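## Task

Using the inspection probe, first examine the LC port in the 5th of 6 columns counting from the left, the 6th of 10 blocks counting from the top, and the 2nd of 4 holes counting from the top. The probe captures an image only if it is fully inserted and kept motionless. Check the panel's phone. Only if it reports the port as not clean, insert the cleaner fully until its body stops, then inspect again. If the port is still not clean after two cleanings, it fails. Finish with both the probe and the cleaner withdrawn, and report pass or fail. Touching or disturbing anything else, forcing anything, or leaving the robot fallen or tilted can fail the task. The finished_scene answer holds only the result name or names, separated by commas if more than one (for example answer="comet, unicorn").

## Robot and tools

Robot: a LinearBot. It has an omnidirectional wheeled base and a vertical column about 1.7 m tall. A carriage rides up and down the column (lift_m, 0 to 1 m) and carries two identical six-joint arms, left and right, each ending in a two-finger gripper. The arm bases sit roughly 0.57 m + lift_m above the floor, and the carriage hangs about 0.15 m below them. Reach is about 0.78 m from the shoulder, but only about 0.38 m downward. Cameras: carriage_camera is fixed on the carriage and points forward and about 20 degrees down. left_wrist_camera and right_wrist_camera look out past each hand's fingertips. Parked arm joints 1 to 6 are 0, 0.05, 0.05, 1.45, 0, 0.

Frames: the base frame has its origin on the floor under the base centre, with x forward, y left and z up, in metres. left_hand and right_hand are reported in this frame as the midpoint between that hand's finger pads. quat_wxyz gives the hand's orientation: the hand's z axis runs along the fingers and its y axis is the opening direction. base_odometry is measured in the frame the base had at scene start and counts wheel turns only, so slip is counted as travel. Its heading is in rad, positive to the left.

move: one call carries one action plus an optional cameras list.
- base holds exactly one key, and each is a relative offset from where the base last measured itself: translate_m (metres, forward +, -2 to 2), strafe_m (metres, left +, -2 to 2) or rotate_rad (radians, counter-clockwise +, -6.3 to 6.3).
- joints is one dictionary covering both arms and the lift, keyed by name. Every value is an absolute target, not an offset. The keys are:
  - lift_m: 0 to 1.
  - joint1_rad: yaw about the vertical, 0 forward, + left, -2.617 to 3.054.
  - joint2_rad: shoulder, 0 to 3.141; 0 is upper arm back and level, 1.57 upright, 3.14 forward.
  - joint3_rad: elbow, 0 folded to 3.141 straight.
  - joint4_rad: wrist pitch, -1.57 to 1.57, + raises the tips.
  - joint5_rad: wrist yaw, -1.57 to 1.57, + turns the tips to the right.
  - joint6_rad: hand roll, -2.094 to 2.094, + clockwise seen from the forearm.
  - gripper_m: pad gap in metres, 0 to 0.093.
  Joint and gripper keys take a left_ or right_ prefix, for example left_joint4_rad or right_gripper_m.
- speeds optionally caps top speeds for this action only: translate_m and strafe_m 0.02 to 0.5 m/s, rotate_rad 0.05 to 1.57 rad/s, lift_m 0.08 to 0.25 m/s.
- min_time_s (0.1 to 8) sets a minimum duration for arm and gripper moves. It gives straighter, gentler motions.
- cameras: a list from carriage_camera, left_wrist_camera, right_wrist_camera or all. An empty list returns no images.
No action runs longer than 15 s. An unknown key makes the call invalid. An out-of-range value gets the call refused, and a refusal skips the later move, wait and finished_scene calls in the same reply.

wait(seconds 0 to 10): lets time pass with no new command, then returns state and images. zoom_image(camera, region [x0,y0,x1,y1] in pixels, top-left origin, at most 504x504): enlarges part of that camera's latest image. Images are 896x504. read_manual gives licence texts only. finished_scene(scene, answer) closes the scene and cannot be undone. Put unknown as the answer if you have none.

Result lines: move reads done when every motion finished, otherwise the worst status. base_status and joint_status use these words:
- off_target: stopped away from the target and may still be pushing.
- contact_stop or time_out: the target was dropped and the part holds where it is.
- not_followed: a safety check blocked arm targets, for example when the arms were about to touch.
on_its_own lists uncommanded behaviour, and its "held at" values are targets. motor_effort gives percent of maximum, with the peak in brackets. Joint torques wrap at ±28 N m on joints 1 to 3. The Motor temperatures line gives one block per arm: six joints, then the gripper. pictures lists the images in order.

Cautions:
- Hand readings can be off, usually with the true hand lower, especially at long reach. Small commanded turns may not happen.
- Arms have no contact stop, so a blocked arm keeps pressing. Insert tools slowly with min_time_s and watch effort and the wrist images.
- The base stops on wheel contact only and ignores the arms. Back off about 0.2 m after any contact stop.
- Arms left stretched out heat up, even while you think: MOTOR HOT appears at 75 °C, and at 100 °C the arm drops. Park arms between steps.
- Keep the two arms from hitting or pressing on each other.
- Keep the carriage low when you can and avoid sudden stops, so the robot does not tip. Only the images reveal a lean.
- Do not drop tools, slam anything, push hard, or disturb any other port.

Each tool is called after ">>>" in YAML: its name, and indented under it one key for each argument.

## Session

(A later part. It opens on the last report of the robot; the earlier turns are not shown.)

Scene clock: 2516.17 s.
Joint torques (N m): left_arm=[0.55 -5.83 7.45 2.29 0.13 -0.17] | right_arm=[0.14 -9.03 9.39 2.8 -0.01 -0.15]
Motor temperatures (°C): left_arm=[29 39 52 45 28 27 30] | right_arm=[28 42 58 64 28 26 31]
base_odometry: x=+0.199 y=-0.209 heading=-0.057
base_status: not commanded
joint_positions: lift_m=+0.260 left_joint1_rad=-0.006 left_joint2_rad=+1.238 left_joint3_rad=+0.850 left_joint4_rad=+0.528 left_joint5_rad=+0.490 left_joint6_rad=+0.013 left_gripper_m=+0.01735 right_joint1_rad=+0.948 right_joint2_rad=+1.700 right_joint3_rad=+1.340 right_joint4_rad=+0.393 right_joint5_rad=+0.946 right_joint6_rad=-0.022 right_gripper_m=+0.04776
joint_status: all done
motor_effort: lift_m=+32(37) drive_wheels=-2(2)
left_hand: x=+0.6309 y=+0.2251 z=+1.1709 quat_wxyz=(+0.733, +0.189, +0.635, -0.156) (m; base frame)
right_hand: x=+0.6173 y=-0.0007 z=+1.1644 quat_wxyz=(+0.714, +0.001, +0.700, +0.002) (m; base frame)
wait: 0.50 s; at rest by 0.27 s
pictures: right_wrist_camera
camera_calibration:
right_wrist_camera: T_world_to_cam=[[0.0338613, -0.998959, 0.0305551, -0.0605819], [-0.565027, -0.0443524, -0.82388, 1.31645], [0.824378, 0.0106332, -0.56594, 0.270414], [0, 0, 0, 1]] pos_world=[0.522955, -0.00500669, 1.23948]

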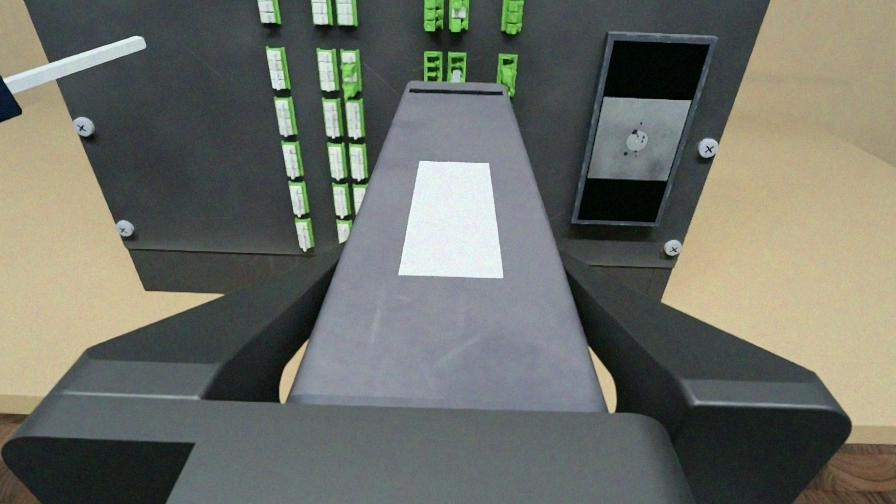

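>>> move:
  joints: {"right_joint5_rad": 0.9285, "lift_m": 0.2594}
  speeds: {"lift_m": 0.08}
  cameras: []

>>> move:
  joints: {"right_joint5_rad": 0.941}
  cameras: []

>>> move:
  base: {"translate_m": 0.006}
  speeds: {"translate_m": 0.02}
  cameras: []

>>> wait:
  seconds: 0.6
  cameras: ["right_wrist_camera"]

>>> zoom_image:
  camera: "right_wrist_camera"
  region: [435, 45, 475, 85]

Scene clock: 2527.57 s.
Joint torques (N m): left_arm=[0.64 -5.79 7.39 2.27 0.12 -0.18] | right_arm=[0.12 -9.1 9.39 2.82 -0.12 -0.15]
Motor temperatures (°C): left_arm=[29 39 52 45 28 27 30] | right_arm=[28 42 58 64 28 26 31]
move: done
base_odometry: x=+0.199 y=-0.209 heading=-0.057
base_status: not commanded
joint_positions: lift_m=+0.260 left_joint1_rad=-0.006 left_joint2_rad=+1.238 left_joint3_rad=+0.850 left_joint4_rad=+0.528 left_joint5_rad=+0.490 left_joint6_rad=+0.013 left_gripper_m=+0.01735 right_joint1_rad=+0.948 right_joint2_rad=+1.700 right_joint3_rad=+1.340 right_joint4_rad=+0.393 right_joint5_rad=+0.942 right_joint6_rad=-0.022 right_gripper_m=+0.04776
joint_status: all done
motor_effort: lift_m=+30(36) drive_wheels=-2(2)
left_hand: x=+0.6308 y=+0.2251 z=+1.1703 quat_wxyz=(+0.733, +0.189, +0.634, -0.156) (m; base frame)
right_hand: x=+0.6173 y=-0.0001 z=+1.1637 quat_wxyz=(+0.714, +0.000, +0.700, +0.004) (m; base frame)
pictures: none
No camera images: "cameras" was empty.

Scene clock: 2527.87 s.
Joint torques (N m): left_arm=[0.58 -5.79 7.45 2.28 0.11 -0.19] | right_arm=[0.12 -9.05 9.43 2.81 0.01 -0.14]
Motor temperatures (°C): left_arm=[29 39 52 45 28 27 30] | right_arm=[28 42 58 64 28 26 31]
move: done
base_odometry: x=+0.199 y=-0.209 heading=-0.057
base_status: not commanded
joint_positions: lift_m=+0.260 left_joint1_rad=-0.006 left_joint2_rad=+1.238 left_joint3_rad=+0.850 left_joint4_rad=+0.528 left_joint5_rad=+0.490 left_joint6_rad=+0.013 left_gripper_m=+0.01735 right_joint1_rad=+0.948 right_joint2_rad=+1.700 right_joint3_rad=+1.340 right_joint4_rad=+0.393 right_joint5_rad=+0.942 right_joint6_rad=-0.022 right_gripper_m=+0.04776
joint_status: all done
motor_effort: lift_m=+31(34) drive_wheels=-2(2)
left_hand: x=+0.6308 y=+0.2251 z=+1.1703 quat_wxyz=(+0.733, +0.189, +0.634, -0.156) (m; base frame)
right_hand: x=+0.6173 y=+0.0000 z=+1.1637 quat_wxyz=(+0.714, +0.000, +0.700, +0.004) (m; base frame)
pictures: none
No camera images: "cameras" was empty.

Scene clock: 2528.63 s.
Joint torques (N m): left_arm=[0.53 -5.81 7.46 2.3 0.13 -0.18] | right_arm=[0.23 -9.06 9.42 2.87 -0.01 -0.14]
Motor temperatures (°C): left_arm=[29 39 52 45 28 27 30] | right_arm=[28 42 58 64 28 26 31]
move: done
base_odometry: x=+0.205 y=-0.209 heading=-0.057
base_status: done
joint_positions: lift_m=+0.260 left_joint1_rad=-0.006 left_joint2_rad=+1.236 left_joint3_rad=+0.850 left_joint4_rad=+0.528 left_joint5_rad=+0.490 left_joint6_rad=+0.013 left_gripper_m=+0.01735 right_joint1_rad=+0.947 right_joint2_rad=+1.700 right_joint3_rad=+1.340 right_joint4_rad=+0.394 right_joint5_rad=+0.944 right_joint6_rad=-0.022 right_gripper_m=+0.04776
joint_status: not commanded
motor_effort: lift_m=+31(35) drive_wheels=-2(6)
left_hand: x=+0.6305 y=+0.2251 z=+1.1709 quat_wxyz=(+0.734, +0.189, +0.634, -0.156) (m; base frame)
right_hand: x=+0.6175 y=-0.0006 z=+1.1638 quat_wxyz=(+0.714, +0.001, +0.700, +0.003) (m; base frame)
pictures: none
No camera images: "cameras" was empty.

Scene clock: 2529.23 s.
Joint torques (N m): left_arm=[0.55 -5.71 7.43 2.28 0.13 -0.18] | right_arm=[0.23 -9.09 9.42 2.79 -0.01 -0.14]
Motor temperatures (°C): left_arm=[29 39 52 45 28 27 30] | right_arm=[28 42 58 64 28 26 31]
base_odometry: x=+0.205 y=-0.209 heading=-0.057
base_status: done
joint_positions: lift_m=+0.260 left_joint1_rad=-0.006 left_joint2_rad=+1.236 left_joint3_rad=+0.850 left_joint4_rad=+0.528 left_joint5_rad=+0.490 left_joint6_rad=+0.013 left_gripper_m=+0.01735 right_joint1_rad=+0.947 right_joint2_rad=+1.700 right_joint3_rad=+1.340 right_joint4_rad=+0.393 right_joint5_rad=+0.944 right_joint6_rad=-0.022 right_gripper_m=+0.04776
joint_status: not commanded
motor_effort: lift_m=+32(35) drive_wheels=-2(6)
left_hand: x=+0.6305 y=+0.2251 z=+1.1709 quat_wxyz=(+0.734, +0.189, +0.634, -0.156) (m; base frame)
right_hand: x=+0.6175 y=-0.0006 z=+1.1638 quat_wxyz=(+0.714, +0.001, +0.700, +0.003) (m; base frame)
wait: 0.60 s; at rest by 0.27 s
pictures: right_wrist_camera
camera_calibration:
right_wrist_camera: T_world_to_cam=[[0.0349893, -0.998929, 0.0302823, -0.0609146], [-0.56479, -0.0447628, -0.82402, 1.31603], [0.824493, 0.0117288, -0.565751, 0.269561], [0, 0, 0, 1]] pos_world=[0.523159, -0.00510199, 1.23878]

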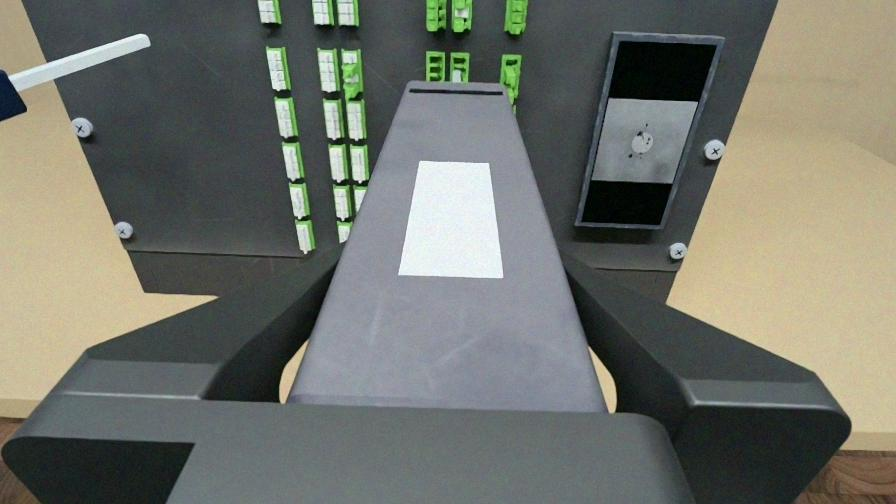

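Scaled by 12.600 from the camera's 896x504 image, which has a finer 1280x720 frame.

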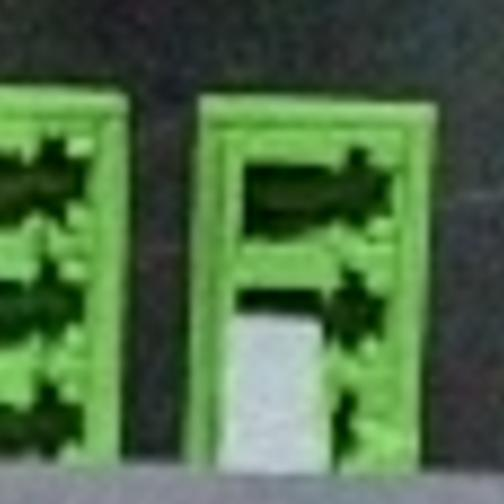

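>>> move:
  base: {"translate_m": 0.0035}
  speeds: {"translate_m": 0.02}
  cameras: []

>>> wait:
  seconds: 0.5
  cameras: ["right_wrist_camera"]

>>> zoom_image:
  camera: "right_wrist_camera"
  region: [435, 45, 475, 85]

Scene clock: 2538.60 s.
Joint torques (N m): left_arm=[0.59 -5.57 7.45 2.29 0.12 -0.18] | right_arm=[0.21 -9.02 9.42 2.81 0 -0.16]
Motor temperatures (°C): left_arm=[29 38 52 45 28 27 30] | right_arm=[28 43 58 64 28 26 31]
move: done
base_odometry: x=+0.209 y=-0.210 heading=-0.057
base_status: done
joint_positions: lift_m=+0.260 left_joint1_rad=-0.006 left_joint2_rad=+1.236 left_joint3_rad=+0.850 left_joint4_rad=+0.528 left_joint5_rad=+0.490 left_joint6_rad=+0.013 left_gripper_m=+0.01735 right_joint1_rad=+0.947 right_joint2_rad=+1.700 right_joint3_rad=+1.340 right_joint4_rad=+0.394 right_joint5_rad=+0.944 right_joint6_rad=-0.022 right_gripper_m=+0.04776
joint_status: not commanded
motor_effort: lift_m=+32(37) drive_wheels=-1(4)
left_hand: x=+0.6305 y=+0.2251 z=+1.1709 quat_wxyz=(+0.734, +0.189, +0.634, -0.156) (m; base frame)
right_hand: x=+0.6174 y=-0.0004 z=+1.1638 quat_wxyz=(+0.714, +0.001, +0.700, +0.003) (m; base frame)
pictures: none
No camera images: "cameras" was empty.

Scene clock: 2539.10 s.
Joint torques (N m): left_arm=[0.57 -5.65 7.49 2.3 0.12 -0.18] | right_arm=[0.18 -9.07 9.4 2.8 -0.01 -0.15]
Motor temperatures (°C): left_arm=[29 38 52 45 28 27 30] | right_arm=[28 43 58 64 28 26 31]
base_odometry: x=+0.209 y=-0.210 heading=-0.057
base_status: done
joint_positions: lift_m=+0.260 left_joint1_rad=-0.006 left_joint2_rad=+1.236 left_joint3_rad=+0.850 left_joint4_rad=+0.528 left_joint5_rad=+0.490 left_joint6_rad=+0.013 left_gripper_m=+0.01735 right_joint1_rad=+0.947 right_joint2_rad=+1.700 right_joint3_rad=+1.340 right_joint4_rad=+0.394 right_joint5_rad=+0.944 right_joint6_rad=-0.022 right_gripper_m=+0.04776
joint_status: not commanded
motor_effort: lift_m=+30(37) drive_wheels=-1(4)
left_hand: x=+0.6305 y=+0.2251 z=+1.1709 quat_wxyz=(+0.734, +0.189, +0.634, -0.156) (m; base frame)
right_hand: x=+0.6174 y=-0.0004 z=+1.1638 quat_wxyz=(+0.714, +0.001, +0.700, +0.003) (m; base frame)
wait: 0.50 s; at rest by 0.27 s
pictures: right_wrist_camera
camera_calibration:
right_wrist_camera: T_world_to_cam=[[0.0357584, -0.99891, 0.0300122, -0.0608758], [-0.56457, -0.044972, -0.824159, 1.31603], [0.82461, 0.0125266, -0.565563, 0.269349], [0, 0, 0, 1]] pos_world=[0.523062, -0.00499885, 1.23878]

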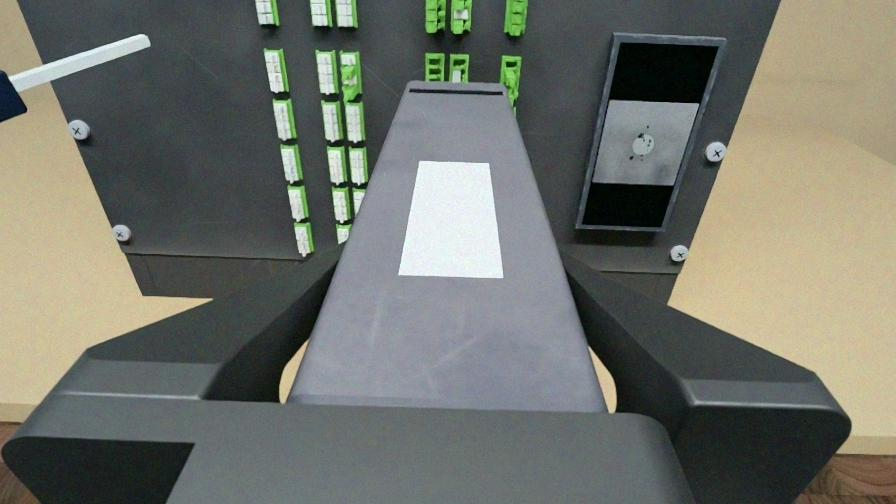

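Scaled by 12.600 from the camera's 896x504 image, which has a finer 1280x720 frame.

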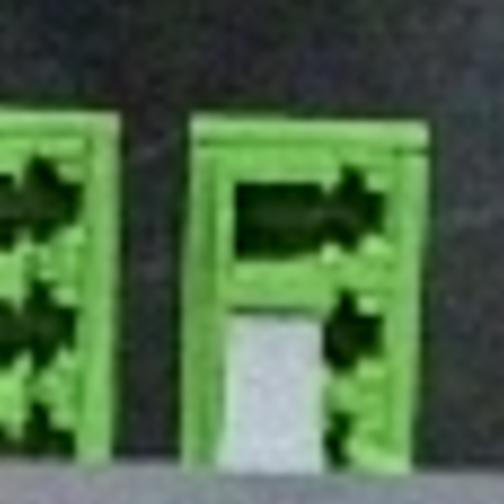

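>>> move:
  joints: {"right_joint5_rad": 0.9297, "lift_m": 0.259}
  speeds: {"lift_m": 0.08}
  cameras: []

>>> move:
  joints: {"right_joint5_rad": 0.943}
  cameras: []

>>> wait:
  seconds: 0.3
  cameras: ["right_wrist_camera"]

>>> zoom_image:
  camera: "right_wrist_camera"
  region: [435, 45, 475, 85]

Scene clock: 2549.73 s.
Joint torques (N m): left_arm=[0.59 -5.72 7.5 2.3 0.13 -0.18] | right_arm=[0.18 -9.11 9.39 2.8 -0.12 -0.15]
Motor temperatures (°C): left_arm=[29 38 52 45 28 27 30] | right_arm=[28 43 58 64 28 26 31]
move: done
base_odometry: x=+0.209 y=-0.210 heading=-0.057
base_status: not commanded
joint_positions: lift_m=+0.259 left_joint1_rad=-0.006 left_joint2_rad=+1.236 left_joint3_rad=+0.850 left_joint4_rad=+0.528 left_joint5_rad=+0.490 left_joint6_rad=+0.013 left_gripper_m=+0.01735 right_joint1_rad=+0.947 right_joint2_rad=+1.700 right_joint3_rad=+1.340 right_joint4_rad=+0.394 right_joint5_rad=+0.943 right_joint6_rad=-0.022 right_gripper_m=+0.04776
joint_status: all done
motor_effort: lift_m=+33(35) drive_wheels=-1(1)
left_hand: x=+0.6305 y=+0.2251 z=+1.1705 quat_wxyz=(+0.734, +0.189, +0.634, -0.156) (m; base frame)
right_hand: x=+0.6174 y=-0.0004 z=+1.1635 quat_wxyz=(+0.714, +0.001, +0.700, +0.003) (m; base frame)
pictures: none
No camera images: "cameras" was empty.

Scene clock: 2550.03 s.
Joint torques (N m): left_arm=[0.55 -5.67 7.45 2.28 0.13 -0.18] | right_arm=[0.18 -9.05 9.39 2.8 0.03 -0.15]
Motor temperatures (°C): left_arm=[29 38 52 45 28 27 30] | right_arm=[28 43 58 64 28 26 31]
move: done
base_odometry: x=+0.209 y=-0.210 heading=-0.057
base_status: not commanded
joint_positions: lift_m=+0.259 left_joint1_rad=-0.006 left_joint2_rad=+1.236 left_joint3_rad=+0.850 left_joint4_rad=+0.528 left_joint5_rad=+0.490 left_joint6_rad=+0.013 left_gripper_m=+0.01735 right_joint1_rad=+0.947 right_joint2_rad=+1.700 right_joint3_rad=+1.340 right_joint4_rad=+0.394 right_joint5_rad=+0.943 right_joint6_rad=-0.022 right_gripper_m=+0.04776
joint_status: all done
motor_effort: lift_m=+32(34) drive_wheels=-1(1)
left_hand: x=+0.6305 y=+0.2251 z=+1.1705 quat_wxyz=(+0.734, +0.189, +0.634, -0.156) (m; base frame)
right_hand: x=+0.6174 y=-0.0004 z=+1.1635 quat_wxyz=(+0.714, +0.001, +0.700, +0.003) (m; base frame)
pictures: none
No camera images: "cameras" was empty.

Scene clock: 2550.33 s.
Joint torques (N m): left_arm=[0.58 -5.67 7.46 2.29 0.13 -0.17] | right_arm=[0.18 -9.05 9.42 2.8 0.03 -0.15]
Motor temperatures (°C): left_arm=[29 38 52 45 28 27 30] | right_arm=[28 43 58 64 28 26 31]
base_odometry: x=+0.209 y=-0.210 heading=-0.057
base_status: not commanded
joint_positions: lift_m=+0.259 left_joint1_rad=-0.006 left_joint2_rad=+1.236 left_joint3_rad=+0.850 left_joint4_rad=+0.528 left_joint5_rad=+0.490 left_joint6_rad=+0.013 left_gripper_m=+0.01735 right_joint1_rad=+0.947 right_joint2_rad=+1.700 right_joint3_rad=+1.340 right_joint4_rad=+0.394 right_joint5_rad=+0.943 right_joint6_rad=-0.022 right_gripper_m=+0.04776
joint_status: all done
motor_effort: lift_m=+31(34) drive_wheels=-1(1)
left_hand: x=+0.6305 y=+0.2251 z=+1.1705 quat_wxyz=(+0.734, +0.189, +0.634, -0.156) (m; base frame)
right_hand: x=+0.6174 y=-0.0004 z=+1.1635 quat_wxyz=(+0.714, +0.001, +0.700, +0.003) (m; base frame)
wait: 0.30 s; at rest by 0.27 s
pictures: right_wrist_camera
camera_calibration:
right_wrist_camera: T_world_to_cam=[[0.0361199, -0.998897, 0.0300138, -0.0610563], [-0.564552, -0.0451776, -0.82416, 1.31578], [0.824607, 0.0128243, -0.565561, 0.269179], [0, 0, 0, 1]] pos_world=[0.523063, -0.00499727, 1.23848]

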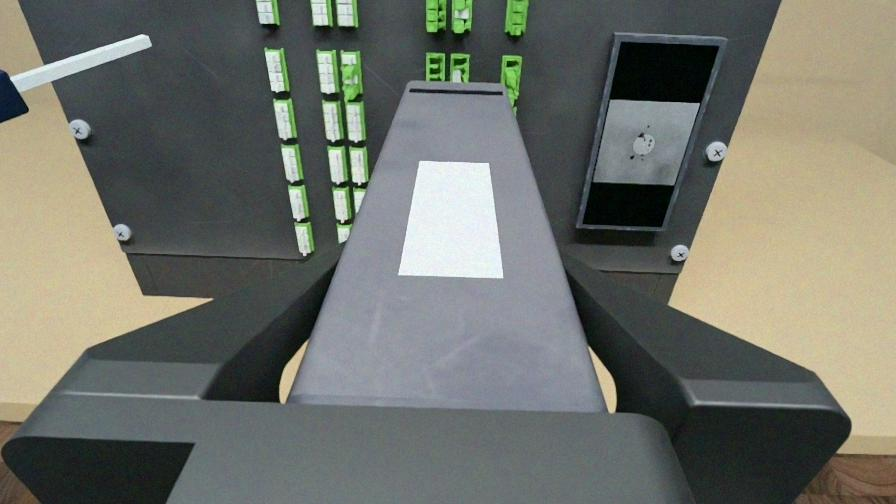

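Scaled by 12.600 from the camera's 896x504 image, which has a finer 1280x720 frame.

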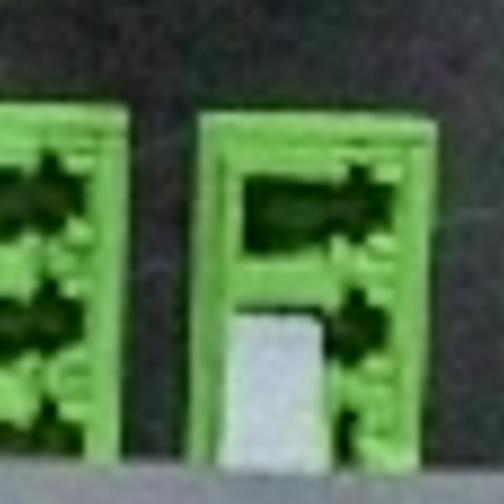

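>>> move:
  base: {"translate_m": 0.002}
  speeds: {"translate_m": 0.02}
  cameras: []

>>> wait:
  seconds: 0.4
  cameras: ["right_wrist_camera"]

>>> zoom_image:
  camera: "right_wrist_camera"
  region: [435, 45, 475, 85]

Scene clock: 2558.00 s.
Joint torques (N m): left_arm=[0.62 -5.53 7.45 2.32 0.16 -0.17] | right_arm=[0.12 -9.07 9.37 2.77 -0.03 -0.15]
Motor temperatures (°C): left_arm=[29 38 52 45 28 27 30] | right_arm=[28 43 58 64 28 26 31]
move: done
base_odometry: x=+0.210 y=-0.210 heading=-0.057
base_status: done
joint_positions: lift_m=+0.259 left_joint1_rad=-0.006 left_joint2_rad=+1.235 left_joint3_rad=+0.850 left_joint4_rad=+0.528 left_joint5_rad=+0.490 left_joint6_rad=+0.013 left_gripper_m=+0.01735 right_joint1_rad=+0.949 right_joint2_rad=+1.700 right_joint3_rad=+1.340 right_joint4_rad=+0.396 right_joint5_rad=+0.947 right_joint6_rad=-0.022 right_gripper_m=+0.04776
joint_status: not commanded
motor_effort: lift_m=+29(35) drive_wheels=-2(2)
left_hand: x=+0.6302 y=+0.2251 z=+1.1709 quat_wxyz=(+0.734, +0.189, +0.633, -0.156) (m; base frame)
right_hand: x=+0.6170 y=-0.0006 z=+1.1639 quat_wxyz=(+0.715, +0.002, +0.700, +0.003) (m; base frame)
pictures: none
No camera images: "cameras" was empty.

Scene clock: 2558.40 s.
Joint torques (N m): left_arm=[0.61 -5.56 7.47 2.29 0.12 -0.18] | right_arm=[0.05 -9.09 9.4 2.77 -0.03 -0.15]
Motor temperatures (°C): left_arm=[29 38 52 45 28 27 30] | right_arm=[28 43 58 64 28 26 31]
base_odometry: x=+0.210 y=-0.210 heading=-0.057
base_status: done
joint_positions: lift_m=+0.259 left_joint1_rad=-0.006 left_joint2_rad=+1.235 left_joint3_rad=+0.850 left_joint4_rad=+0.528 left_joint5_rad=+0.490 left_joint6_rad=+0.013 left_gripper_m=+0.01735 right_joint1_rad=+0.949 right_joint2_rad=+1.700 right_joint3_rad=+1.340 right_joint4_rad=+0.396 right_joint5_rad=+0.947 right_joint6_rad=-0.022 right_gripper_m=+0.04776
joint_status: not commanded
motor_effort: lift_m=+33(35) drive_wheels=-2(2)
left_hand: x=+0.6302 y=+0.2251 z=+1.1709 quat_wxyz=(+0.734, +0.189, +0.633, -0.156) (m; base frame)
right_hand: x=+0.6170 y=-0.0006 z=+1.1639 quat_wxyz=(+0.715, +0.002, +0.700, +0.003) (m; base frame)
wait: 0.40 s; at rest by 0.27 s
pictures: right_wrist_camera
camera_calibration:
right_wrist_camera: T_world_to_cam=[[0.0330839, -0.999058, 0.0280917, -0.0571919], [-0.563593, -0.0418607, -0.824992, 1.31619], [0.82539, 0.0114617, -0.564446, 0.267919], [0, 0, 0, 1]] pos_world=[0.52255, -0.00511207, 1.23868]

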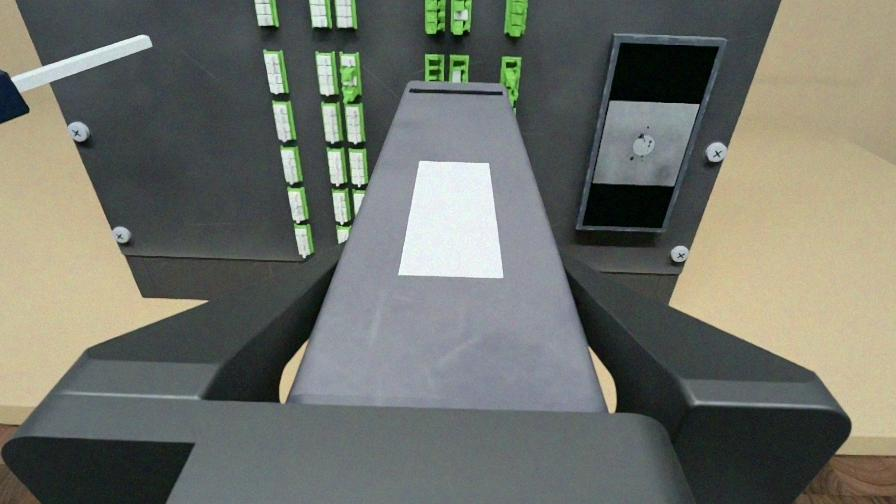

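Scaled by 12.600 from the camera's 896x504 image, which has a finer 1280x720 frame.

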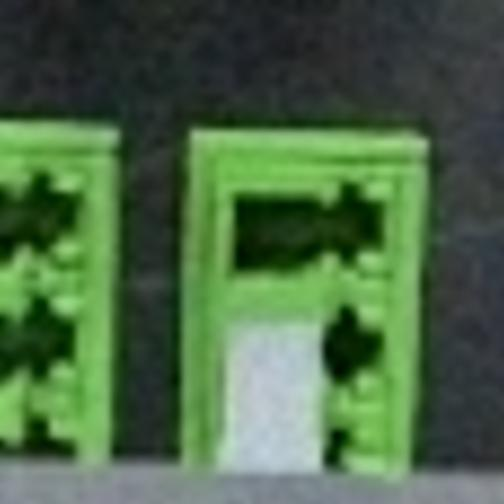

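>>> move:
  joints: {"lift_m": 0.2584, "right_joint5_rad": 0.946}
  speeds: {"lift_m": 0.08}
  cameras: []

>>> wait:
  seconds: 0.3
  cameras: ["right_wrist_camera"]

>>> zoom_image:
  camera: "right_wrist_camera"
  region: [435, 45, 475, 85]

Scene clock: 2569.07 s.
Joint torques (N m): left_arm=[0.61 -5.65 7.39 2.31 0.11 -0.17] | right_arm=[0.05 -9.02 9.42 2.74 0 -0.15]
Motor temperatures (°C): left_arm=[29 37 51 45 28 27 30] | right_arm=[28 44 58 63 28 26 31]
move: done
base_odometry: x=+0.210 y=-0.210 heading=-0.057
base_status: not commanded
joint_positions: lift_m=+0.259 left_joint1_rad=-0.006 left_joint2_rad=+1.235 left_joint3_rad=+0.850 left_joint4_rad=+0.528 left_joint5_rad=+0.490 left_joint6_rad=+0.013 left_gripper_m=+0.01735 right_joint1_rad=+0.949 right_joint2_rad=+1.700 right_joint3_rad=+1.340 right_joint4_rad=+0.397 right_joint5_rad=+0.947 right_joint6_rad=-0.022 right_gripper_m=+0.04776
joint_status: all done
motor_effort: lift_m=+34(34) drive_wheels=-2(2)
left_hand: x=+0.6302 y=+0.2251 z=+1.1703 quat_wxyz=(+0.734, +0.189, +0.633, -0.156) (m; base frame)
right_hand: x=+0.6170 y=-0.0006 z=+1.1635 quat_wxyz=(+0.715, +0.003, +0.699, +0.003) (m; base frame)
pictures: none
No camera images: "cameras" was empty.

Scene clock: 2569.37 s.
Joint torques (N m): left_arm=[0.59 -5.56 7.47 2.28 0.13 -0.18] | right_arm=[0.09 -9.02 9.42 2.75 0.01 -0.15]
Motor temperatures (°C): left_arm=[29 37 51 45 28 27 30] | right_arm=[28 44 58 63 28 26 31]
base_odometry: x=+0.210 y=-0.210 heading=-0.057
base_status: not commanded
joint_positions: lift_m=+0.259 left_joint1_rad=-0.006 left_joint2_rad=+1.235 left_joint3_rad=+0.850 left_joint4_rad=+0.528 left_joint5_rad=+0.490 left_joint6_rad=+0.013 left_gripper_m=+0.01735 right_joint1_rad=+0.949 right_joint2_rad=+1.700 right_joint3_rad=+1.340 right_joint4_rad=+0.397 right_joint5_rad=+0.947 right_joint6_rad=-0.022 right_gripper_m=+0.04776
joint_status: all done
motor_effort: lift_m=+32(34) drive_wheels=-2(2)
left_hand: x=+0.6302 y=+0.2251 z=+1.1703 quat_wxyz=(+0.734, +0.189, +0.633, -0.156) (m; base frame)
right_hand: x=+0.6170 y=-0.0006 z=+1.1635 quat_wxyz=(+0.715, +0.003, +0.699, +0.003) (m; base frame)
wait: 0.30 s; at rest by 0.27 s
pictures: right_wrist_camera
camera_calibration:
right_wrist_camera: T_world_to_cam=[[0.0330402, -0.999085, 0.027168, -0.056115], [-0.56312, -0.0410665, -0.825354, 1.31606], [0.825714, 0.011971, -0.563962, 0.266927], [0, 0, 0, 1]] pos_world=[0.52255, -0.00521302, 1.23828]

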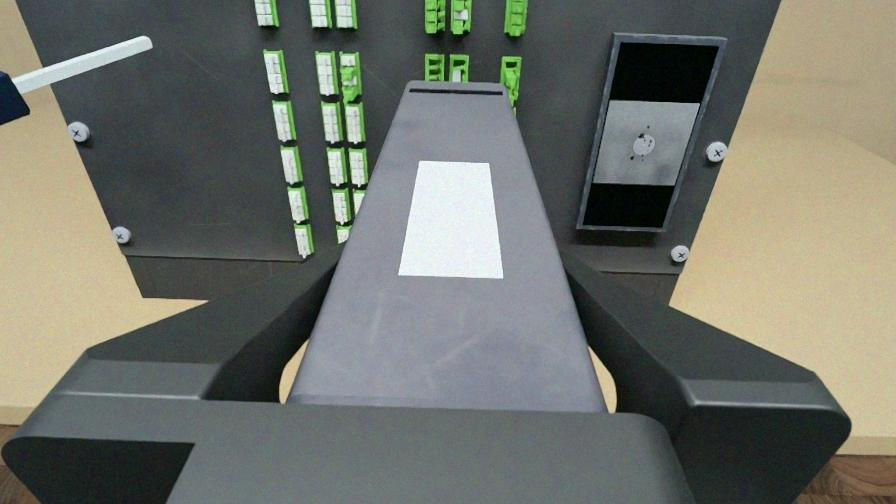

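Scaled by 12.600 from the camera's 896x504 image, which has a finer 1280x720 frame.

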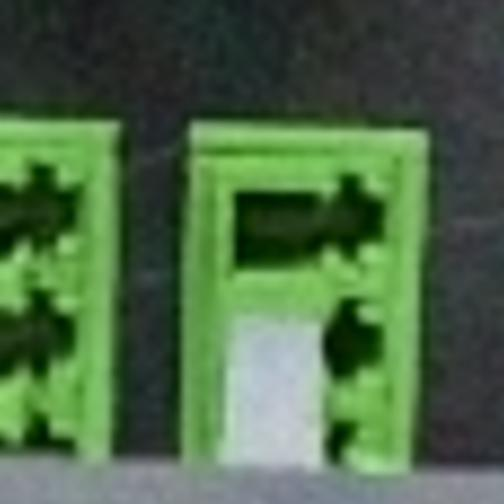

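>>> zoom_image:
  camera: "right_wrist_camera"
  region: [448, 58, 470, 80]

Scaled by 22.909 from the camera's 896x504 image, which has a finer 1280x720 frame.

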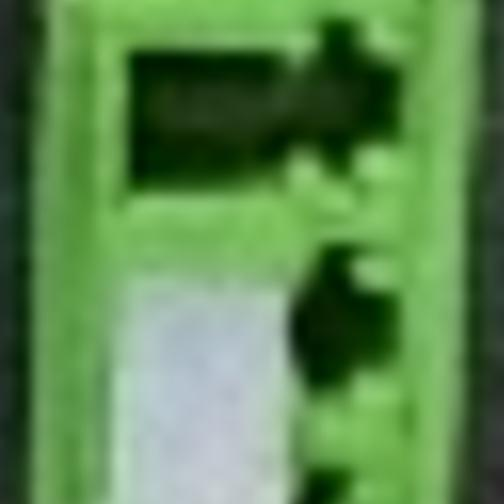

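>>> move:
  base: {"translate_m": 0.002}
  speeds: {"translate_m": 0.02}
  cameras: []

>>> wait:
  seconds: 0.4
  cameras: ["right_wrist_camera"]

>>> zoom_image:
  camera: "right_wrist_camera"
  region: [435, 45, 475, 85]

Scene clock: 2587.37 s.
Joint torques (N m): left_arm=[0.5 -5.37 7.42 2.24 0.11 -0.17] | right_arm=[0.09 -9.07 9.4 2.75 0.02 -0.15]
Motor temperatures (°C): left_arm=[29 36 51 45 28 27 30] | right_arm=[28 44 58 62 28 26 31]
move: done
base_odometry: x=+0.212 y=-0.210 heading=-0.057
base_status: done
joint_positions: lift_m=+0.259 left_joint1_rad=-0.006 left_joint2_rad=+1.234 left_joint3_rad=+0.850 left_joint4_rad=+0.528 left_joint5_rad=+0.490 left_joint6_rad=+0.013 left_gripper_m=+0.01735 right_joint1_rad=+0.948 right_joint2_rad=+1.700 right_joint3_rad=+1.340 right_joint4_rad=+0.398 right_joint5_rad=+0.947 right_joint6_rad=-0.022 right_gripper_m=+0.04776
joint_status: not commanded
motor_effort: lift_m=+32(35) drive_wheels=-1(2)
left_hand: x=+0.6299 y=+0.2251 z=+1.1708 quat_wxyz=(+0.734, +0.189, +0.633, -0.156) (m; base frame)
right_hand: x=+0.6171 y=-0.0007 z=+1.1636 quat_wxyz=(+0.715, +0.003, +0.699, +0.004) (m; base frame)
pictures: none
No camera images: "cameras" was empty.

Scene clock: 2587.77 s.
Joint torques (N m): left_arm=[0.59 -5.52 7.39 2.26 0.12 -0.17] | right_arm=[0.1 -9.03 9.42 2.75 0.02 -0.15]
Motor temperatures (°C): left_arm=[29 36 51 45 28 27 30] | right_arm=[28 44 58 62 28 26 31]
base_odometry: x=+0.212 y=-0.210 heading=-0.057
base_status: done
joint_positions: lift_m=+0.259 left_joint1_rad=-0.006 left_joint2_rad=+1.234 left_joint3_rad=+0.850 left_joint4_rad=+0.528 left_joint5_rad=+0.490 left_joint6_rad=+0.013 left_gripper_m=+0.01735 right_joint1_rad=+0.948 right_joint2_rad=+1.700 right_joint3_rad=+1.340 right_joint4_rad=+0.398 right_joint5_rad=+0.947 right_joint6_rad=-0.022 right_gripper_m=+0.04776
joint_status: not commanded
motor_effort: lift_m=+32(35) drive_wheels=-2(2)
left_hand: x=+0.6299 y=+0.2251 z=+1.1708 quat_wxyz=(+0.734, +0.189, +0.633, -0.156) (m; base frame)
right_hand: x=+0.6171 y=-0.0007 z=+1.1636 quat_wxyz=(+0.715, +0.003, +0.699, +0.004) (m; base frame)
wait: 0.40 s; at rest by 0.27 s
pictures: right_wrist_camera
camera_calibration:
right_wrist_camera: T_world_to_cam=[[0.0333599, -0.999089, 0.0266038, -0.055685], [-0.562697, -0.0407742, -0.825657, 1.3163], [0.82599, 0.012574, -0.563545, 0.266327], [0, 0, 0, 1]] pos_world=[0.52255, -0.00531209, 1.23838]

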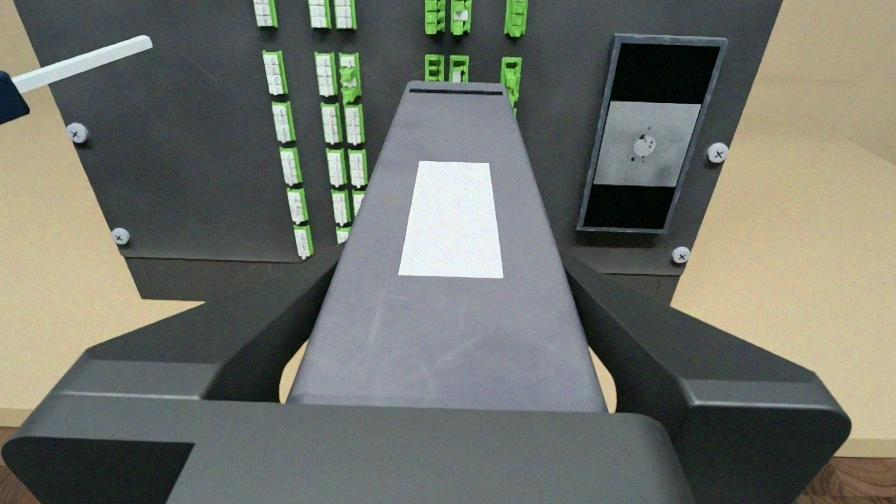

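Scaled by 12.600 from the camera's 896x504 image, which has a finer 1280x720 frame.

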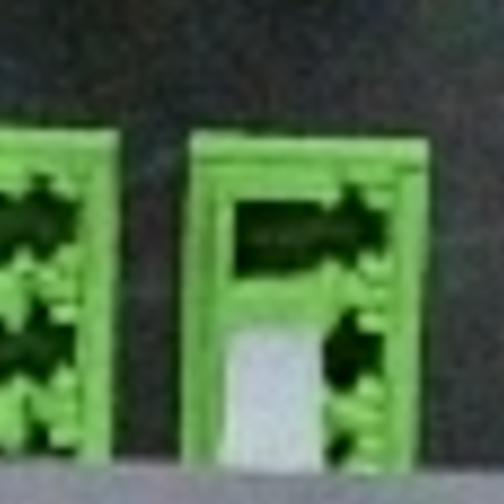

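>>> move:
  base: {"translate_m": 0.003}
  speeds: {"translate_m": 0.02}
  cameras: []

>>> wait:
  seconds: 0.4
  cameras: ["right_wrist_camera"]

>>> zoom_image:
  camera: "right_wrist_camera"
  region: [435, 45, 475, 85]

Scene clock: 2596.67 s.
Joint torques (N m): left_arm=[0.55 -5.46 7.47 2.3 0.12 -0.18] | right_arm=[0.13 -9.07 9.43 2.75 0.03 -0.15]
Motor temperatures (°C): left_arm=[29 36 51 45 28 27 30] | right_arm=[28 44 58 62 28 26 31]
move: done
base_odometry: x=+0.215 y=-0.210 heading=-0.057
base_status: done
joint_positions: lift_m=+0.259 left_joint1_rad=-0.006 left_joint2_rad=+1.234 left_joint3_rad=+0.850 left_joint4_rad=+0.529 left_joint5_rad=+0.490 left_joint6_rad=+0.013 left_gripper_m=+0.01735 right_joint1_rad=+0.948 right_joint2_rad=+1.700 right_joint3_rad=+1.340 right_joint4_rad=+0.398 right_joint5_rad=+0.945 right_joint6_rad=-0.022 right_gripper_m=+0.04776
joint_status: not commanded
motor_effort: lift_m=+32(34) drive_wheels=-2(3)
left_hand: x=+0.6299 y=+0.2251 z=+1.1709 quat_wxyz=(+0.734, +0.190, +0.633, -0.156) (m; base frame)
right_hand: x=+0.6171 y=-0.0005 z=+1.1636 quat_wxyz=(+0.715, +0.002, +0.699, +0.004) (m; base frame)
pictures: none
No camera images: "cameras" was empty.

Scene clock: 2597.07 s.
Joint torques (N m): left_arm=[0.57 -5.48 7.42 2.28 0.13 -0.18] | right_arm=[0.1 -9.05 9.42 2.74 0.03 -0.15]
Motor temperatures (°C): left_arm=[29 36 51 45 28 27 30] | right_arm=[28 44 58 62 28 26 31]
base_odometry: x=+0.215 y=-0.210 heading=-0.057
base_status: done
joint_positions: lift_m=+0.259 left_joint1_rad=-0.006 left_joint2_rad=+1.234 left_joint3_rad=+0.850 left_joint4_rad=+0.529 left_joint5_rad=+0.490 left_joint6_rad=+0.013 left_gripper_m=+0.01735 right_joint1_rad=+0.948 right_joint2_rad=+1.700 right_joint3_rad=+1.340 right_joint4_rad=+0.398 right_joint5_rad=+0.945 right_joint6_rad=-0.022 right_gripper_m=+0.04776
joint_status: not commanded
motor_effort: lift_m=+29(34) drive_wheels=-2(3)
left_hand: x=+0.6299 y=+0.2251 z=+1.1709 quat_wxyz=(+0.734, +0.190, +0.633, -0.156) (m; base frame)
right_hand: x=+0.6171 y=-0.0005 z=+1.1636 quat_wxyz=(+0.715, +0.002, +0.699, +0.004) (m; base frame)
wait: 0.40 s; at rest by 0.27 s
pictures: right_wrist_camera
camera_calibration:
right_wrist_camera: T_world_to_cam=[[0.0345777, -0.999047, 0.026636, -0.0562561], [-0.562571, -0.0414856, -0.825707, 1.3163], [0.826025, 0.0135664, -0.56347, 0.266215], [0, 0, 0, 1]] pos_world=[0.522555, -0.00520674, 1.23838]

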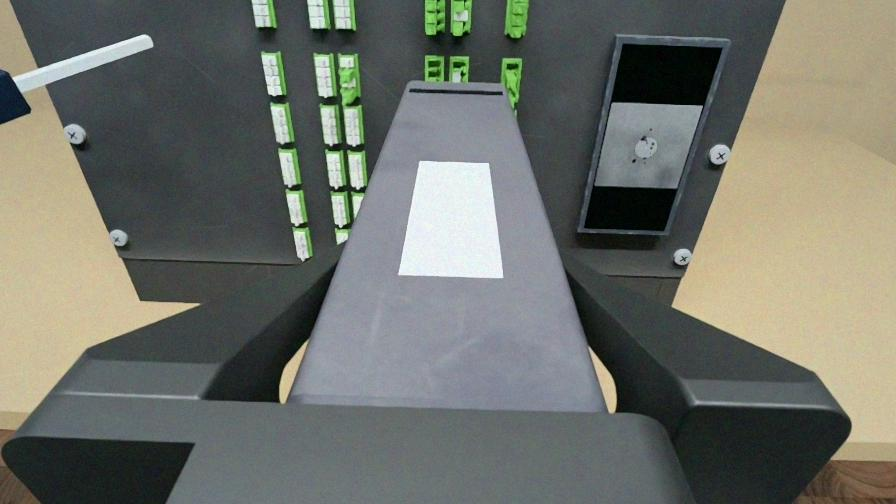

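Scaled by 12.600 from the camera's 896x504 image, which has a finer 1280x720 frame.

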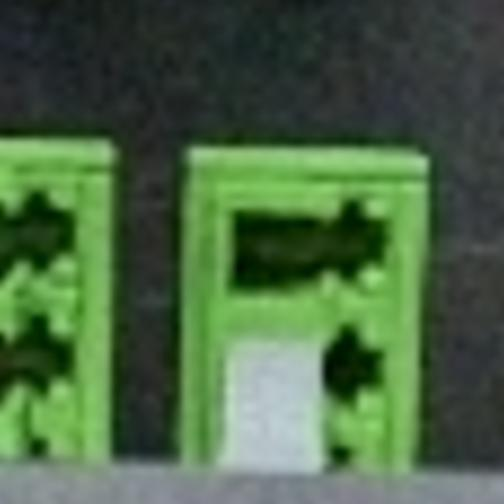

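>>> move:
  base: {"translate_m": 0.004}
  speeds: {"translate_m": 0.02}
  cameras: []

>>> wait:
  seconds: 0.4
  cameras: ["right_wrist_camera"]

>>> zoom_image:
  camera: "right_wrist_camera"
  region: [435, 45, 475, 85]

Scene clock: 2601.40 s.
Joint torques (N m): left_arm=[0.72 -5.52 7.53 2.28 0.12 -0.18] | right_arm=[0.08 -9.07 9.43 2.74 0.05 -0.15]
Motor temperatures (°C): left_arm=[29 36 51 45 28 27 30] | right_arm=[28 44 59 62 28 26 31]
move: done
base_odometry: x=+0.219 y=-0.210 heading=-0.058
base_status: done
joint_positions: lift_m=+0.259 left_joint1_rad=-0.006 left_joint2_rad=+1.234 left_joint3_rad=+0.850 left_joint4_rad=+0.529 left_joint5_rad=+0.490 left_joint6_rad=+0.013 left_gripper_m=+0.01735 right_joint1_rad=+0.949 right_joint2_rad=+1.700 right_joint3_rad=+1.340 right_joint4_rad=+0.398 right_joint5_rad=+0.944 right_joint6_rad=-0.022 right_gripper_m=+0.04776
joint_status: not commanded
motor_effort: lift_m=+30(35) drive_wheels=-2(5)
left_hand: x=+0.6299 y=+0.2251 z=+1.1709 quat_wxyz=(+0.734, +0.190, +0.633, -0.156) (m; base frame)
right_hand: x=+0.6170 y=-0.0001 z=+1.1636 quat_wxyz=(+0.715, +0.002, +0.699, +0.005) (m; base frame)
pictures: none
No camera images: "cameras" was empty.

Scene clock: 2601.80 s.
Joint torques (N m): left_arm=[0.58 -5.46 7.46 2.28 0.12 -0.18] | right_arm=[0.06 -9.06 9.42 2.75 0.03 -0.15]
Motor temperatures (°C): left_arm=[29 36 51 45 28 27 30] | right_arm=[28 44 59 62 28 26 31]
base_odometry: x=+0.219 y=-0.210 heading=-0.058
base_status: done
joint_positions: lift_m=+0.259 left_joint1_rad=-0.006 left_joint2_rad=+1.234 left_joint3_rad=+0.850 left_joint4_rad=+0.529 left_joint5_rad=+0.490 left_joint6_rad=+0.013 left_gripper_m=+0.01735 right_joint1_rad=+0.949 right_joint2_rad=+1.700 right_joint3_rad=+1.340 right_joint4_rad=+0.398 right_joint5_rad=+0.944 right_joint6_rad=-0.022 right_gripper_m=+0.04776
joint_status: not commanded
motor_effort: lift_m=+31(35) drive_wheels=-2(5)
left_hand: x=+0.6299 y=+0.2251 z=+1.1709 quat_wxyz=(+0.734, +0.190, +0.633, -0.156) (m; base frame)
right_hand: x=+0.6170 y=-0.0001 z=+1.1636 quat_wxyz=(+0.715, +0.002, +0.699, +0.005) (m; base frame)
wait: 0.40 s; at rest by 0.27 s
pictures: right_wrist_camera
camera_calibration:
right_wrist_camera: T_world_to_cam=[[0.0360186, -0.998996, 0.0266381, -0.0568018], [-0.562502, -0.0422984, -0.825713, 1.31622], [0.826011, 0.014757, -0.563461, 0.266293], [0, 0, 0, 1]] pos_world=[0.522461, -0.00500045, 1.23838]

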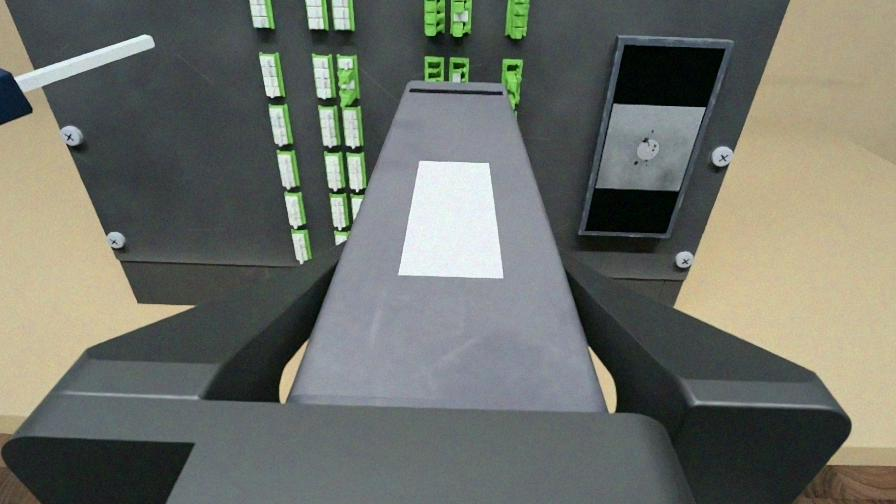

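Scaled by 12.600 from the camera's 896x504 image, which has a finer 1280x720 frame.

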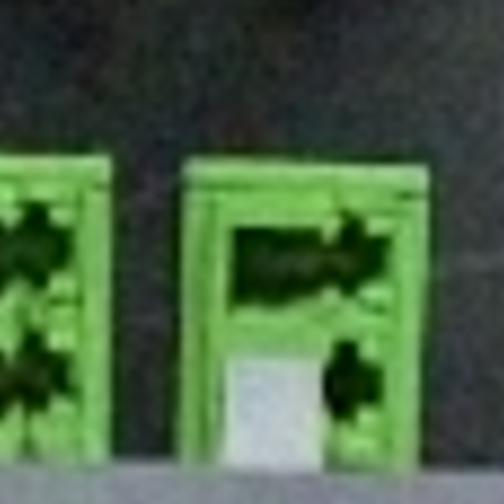

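>>> move:
  base: {"translate_m": 0.004}
  speeds: {"translate_m": 0.02}
  cameras: []

>>> wait:
  seconds: 0.4
  cameras: ["right_wrist_camera"]

>>> zoom_image:
  camera: "right_wrist_camera"
  region: [435, 45, 475, 85]

Scene clock: 2606.63 s.
Joint torques (N m): left_arm=[0.49 -5.46 7.35 2.29 0.12 -0.18] | right_arm=[0.03 -9.05 9.4 2.74 0.04 -0.15]
Motor temperatures (°C): left_arm=[29 36 51 45 28 27 30] | right_arm=[28 45 59 62 28 26 31]
move: done
base_odometry: x=+0.223 y=-0.211 heading=-0.058
base_status: done
joint_positions: lift_m=+0.259 left_joint1_rad=-0.006 left_joint2_rad=+1.234 left_joint3_rad=+0.850 left_joint4_rad=+0.529 left_joint5_rad=+0.490 left_joint6_rad=+0.013 left_gripper_m=+0.01735 right_joint1_rad=+0.949 right_joint2_rad=+1.700 right_joint3_rad=+1.340 right_joint4_rad=+0.397 right_joint5_rad=+0.945 right_joint6_rad=-0.022 right_gripper_m=+0.04776
joint_status: not commanded
motor_effort: lift_m=+34(37) drive_wheels=-3(6)
left_hand: x=+0.6299 y=+0.2251 z=+1.1709 quat_wxyz=(+0.734, +0.190, +0.633, -0.156) (m; base frame)
right_hand: x=+0.6169 y=-0.0002 z=+1.1635 quat_wxyz=(+0.715, +0.002, +0.699, +0.004) (m; base frame)
pictures: none
No camera images: "cameras" was empty.

Scene clock: 2607.03 s.
Joint torques (N m): left_arm=[0.65 -5.45 7.42 2.27 0.12 -0.18] | right_arm=[0.03 -9.09 9.43 2.74 0.03 -0.15]
Motor temperatures (°C): left_arm=[29 36 51 45 28 27 30] | right_arm=[28 45 59 62 28 26 31]
base_odometry: x=+0.223 y=-0.211 heading=-0.058
base_status: done
joint_positions: lift_m=+0.259 left_joint1_rad=-0.006 left_joint2_rad=+1.234 left_joint3_rad=+0.850 left_joint4_rad=+0.529 left_joint5_rad=+0.490 left_joint6_rad=+0.013 left_gripper_m=+0.01735 right_joint1_rad=+0.949 right_joint2_rad=+1.700 right_joint3_rad=+1.340 right_joint4_rad=+0.397 right_joint5_rad=+0.945 right_joint6_rad=-0.022 right_gripper_m=+0.04776
joint_status: not commanded
motor_effort: lift_m=+25(37) drive_wheels=-3(6)
left_hand: x=+0.6299 y=+0.2251 z=+1.1709 quat_wxyz=(+0.734, +0.190, +0.633, -0.156) (m; base frame)
right_hand: x=+0.6169 y=-0.0002 z=+1.1635 quat_wxyz=(+0.715, +0.002, +0.699, +0.004) (m; base frame)
wait: 0.40 s; at rest by 0.27 s
pictures: right_wrist_camera
camera_calibration:
right_wrist_camera: T_world_to_cam=[[0.0353027, -0.999012, 0.0269886, -0.0567585], [-0.562717, -0.0421881, -0.825572, 1.31602], [0.825895, 0.013958, -0.56365, 0.266612], [0, 0, 0, 1]] pos_world=[0.522358, -0.00490329, 1.23828]

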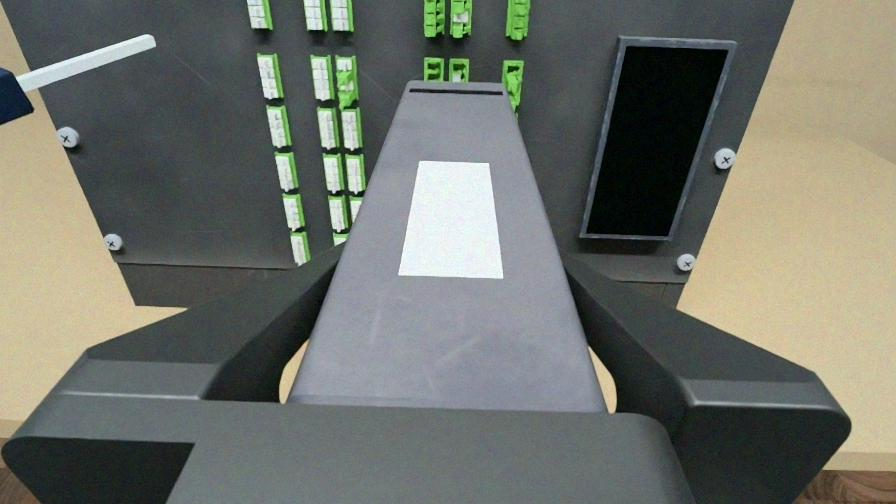

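Scaled by 12.600 from the camera's 896x504 image, which has a finer 1280x720 frame.

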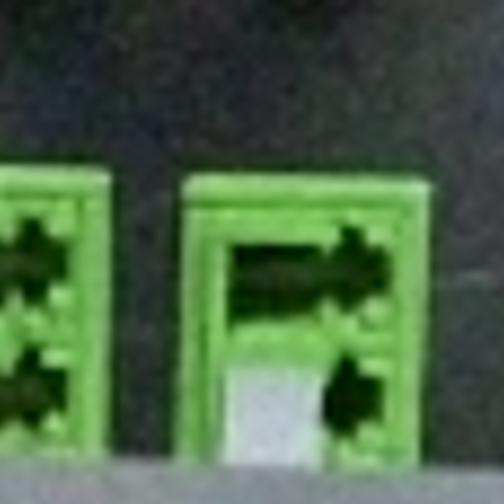

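>>> move:
  base: {"translate_m": 0.003}
  speeds: {"translate_m": 0.02}
  cameras: []

>>> wait:
  seconds: 1.0
  cameras: ["right_wrist_camera"]

>>> zoom_image:
  camera: "right_wrist_camera"
  region: [560, 20, 760, 260]

Scene clock: 2612.33 s.
Joint torques (N m): left_arm=[0.57 -5.45 7.49 2.25 0.12 -0.18] | right_arm=[-0.54 -9.05 9.4 2.74 -0.07 -0.16]
Motor temperatures (°C): left_arm=[29 36 51 45 28 27 30] | right_arm=[28 45 59 62 28 26 31]
move: done
base_odometry: x=+0.226 y=-0.211 heading=-0.058
base_status: done
joint_positions: lift_m=+0.259 left_joint1_rad=-0.006 left_joint2_rad=+1.234 left_joint3_rad=+0.850 left_joint4_rad=+0.529 left_joint5_rad=+0.490 left_joint6_rad=+0.013 left_gripper_m=+0.01735 right_joint1_rad=+0.955 right_joint2_rad=+1.700 right_joint3_rad=+1.340 right_joint4_rad=+0.397 right_joint5_rad=+0.954 right_joint6_rad=-0.022 right_gripper_m=+0.04776
joint_status: not commanded
motor_effort: lift_m=+31(33) drive_wheels=-3(7)
left_hand: x=+0.6299 y=+0.2251 z=+1.1709 quat_wxyz=(+0.734, +0.190, +0.633, -0.156) (m; base frame)
right_hand: x=+0.6149 y=+0.0009 z=+1.1634 quat_wxyz=(+0.715, +0.003, +0.699, +0.004) (m; base frame)
pictures: none
No camera images: "cameras" was empty.

Scene clock: 2613.33 s.
Joint torques (N m): left_arm=[0.57 -5.44 7.46 2.27 0.12 -0.17] | right_arm=[-0.57 -9.09 9.43 2.75 -0.07 -0.15]
Motor temperatures (°C): left_arm=[29 36 51 45 28 27 30] | right_arm=[28 45 59 62 28 26 31]
base_odometry: x=+0.226 y=-0.211 heading=-0.058
base_status: done
joint_positions: lift_m=+0.259 left_joint1_rad=-0.006 left_joint2_rad=+1.234 left_joint3_rad=+0.850 left_joint4_rad=+0.529 left_joint5_rad=+0.490 left_joint6_rad=+0.013 left_gripper_m=+0.01735 right_joint1_rad=+0.955 right_joint2_rad=+1.700 right_joint3_rad=+1.340 right_joint4_rad=+0.397 right_joint5_rad=+0.954 right_joint6_rad=-0.022 right_gripper_m=+0.04776
joint_status: not commanded
motor_effort: lift_m=+26(33) drive_wheels=-3(7)
left_hand: x=+0.6299 y=+0.2251 z=+1.1709 quat_wxyz=(+0.734, +0.190, +0.633, -0.156) (m; base frame)
right_hand: x=+0.6149 y=+0.0009 z=+1.1634 quat_wxyz=(+0.715, +0.003, +0.699, +0.004) (m; base frame)
wait: 1.00 s; at rest by 0.27 s
pictures: right_wrist_camera
camera_calibration:
right_wrist_camera: T_world_to_cam=[[0.0334334, -0.999075, 0.0270267, -0.0545723], [-0.563218, -0.041173, -0.825282, 1.31482], [0.825632, 0.0123701, -0.564074, 0.268768], [0, 0, 0, 1]] pos_world=[0.520451, -0.00371145, 1.23818]

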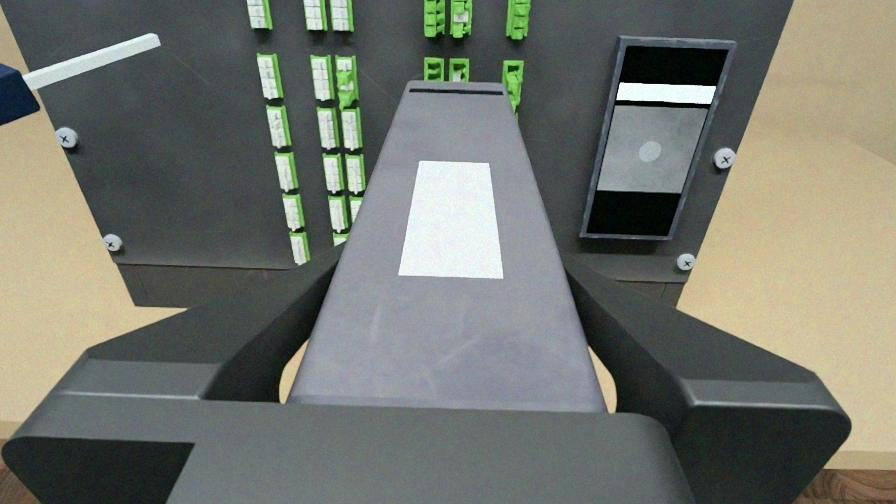

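Scaled by 2.100 from the camera's 896x504 image, which has a finer 1280x720 frame.

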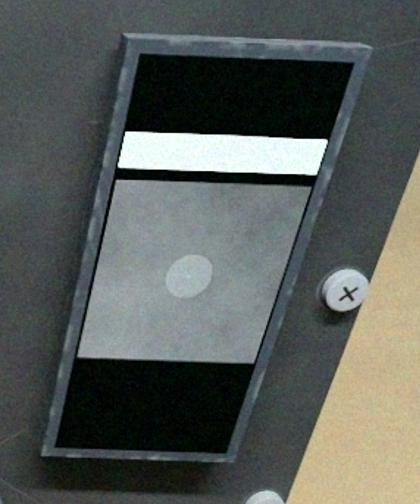

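>>> zoom_image:
  camera: "right_wrist_camera"
  region: [600, 100, 705, 200]

>>> zoom_image:
  camera: "right_wrist_camera"
  region: [610, 75, 725, 110]

Scaled by 4.800 from the camera's 896x504 image, which has a finer 1280x720 frame.

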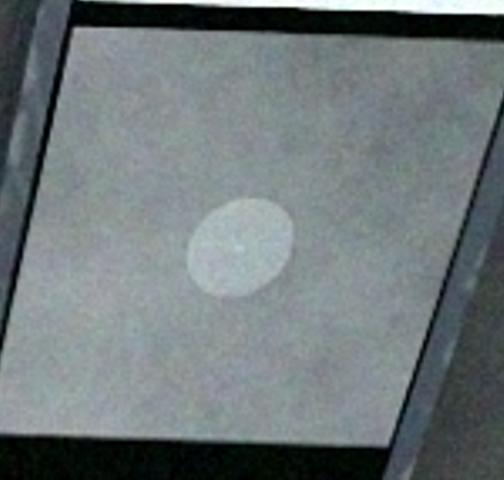

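Scaled by 4.383 from the camera's 896x504 image, which has a finer 1280x720 frame.

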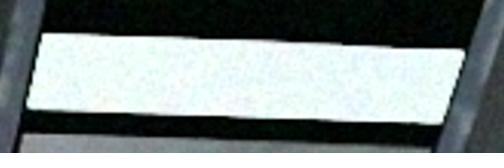

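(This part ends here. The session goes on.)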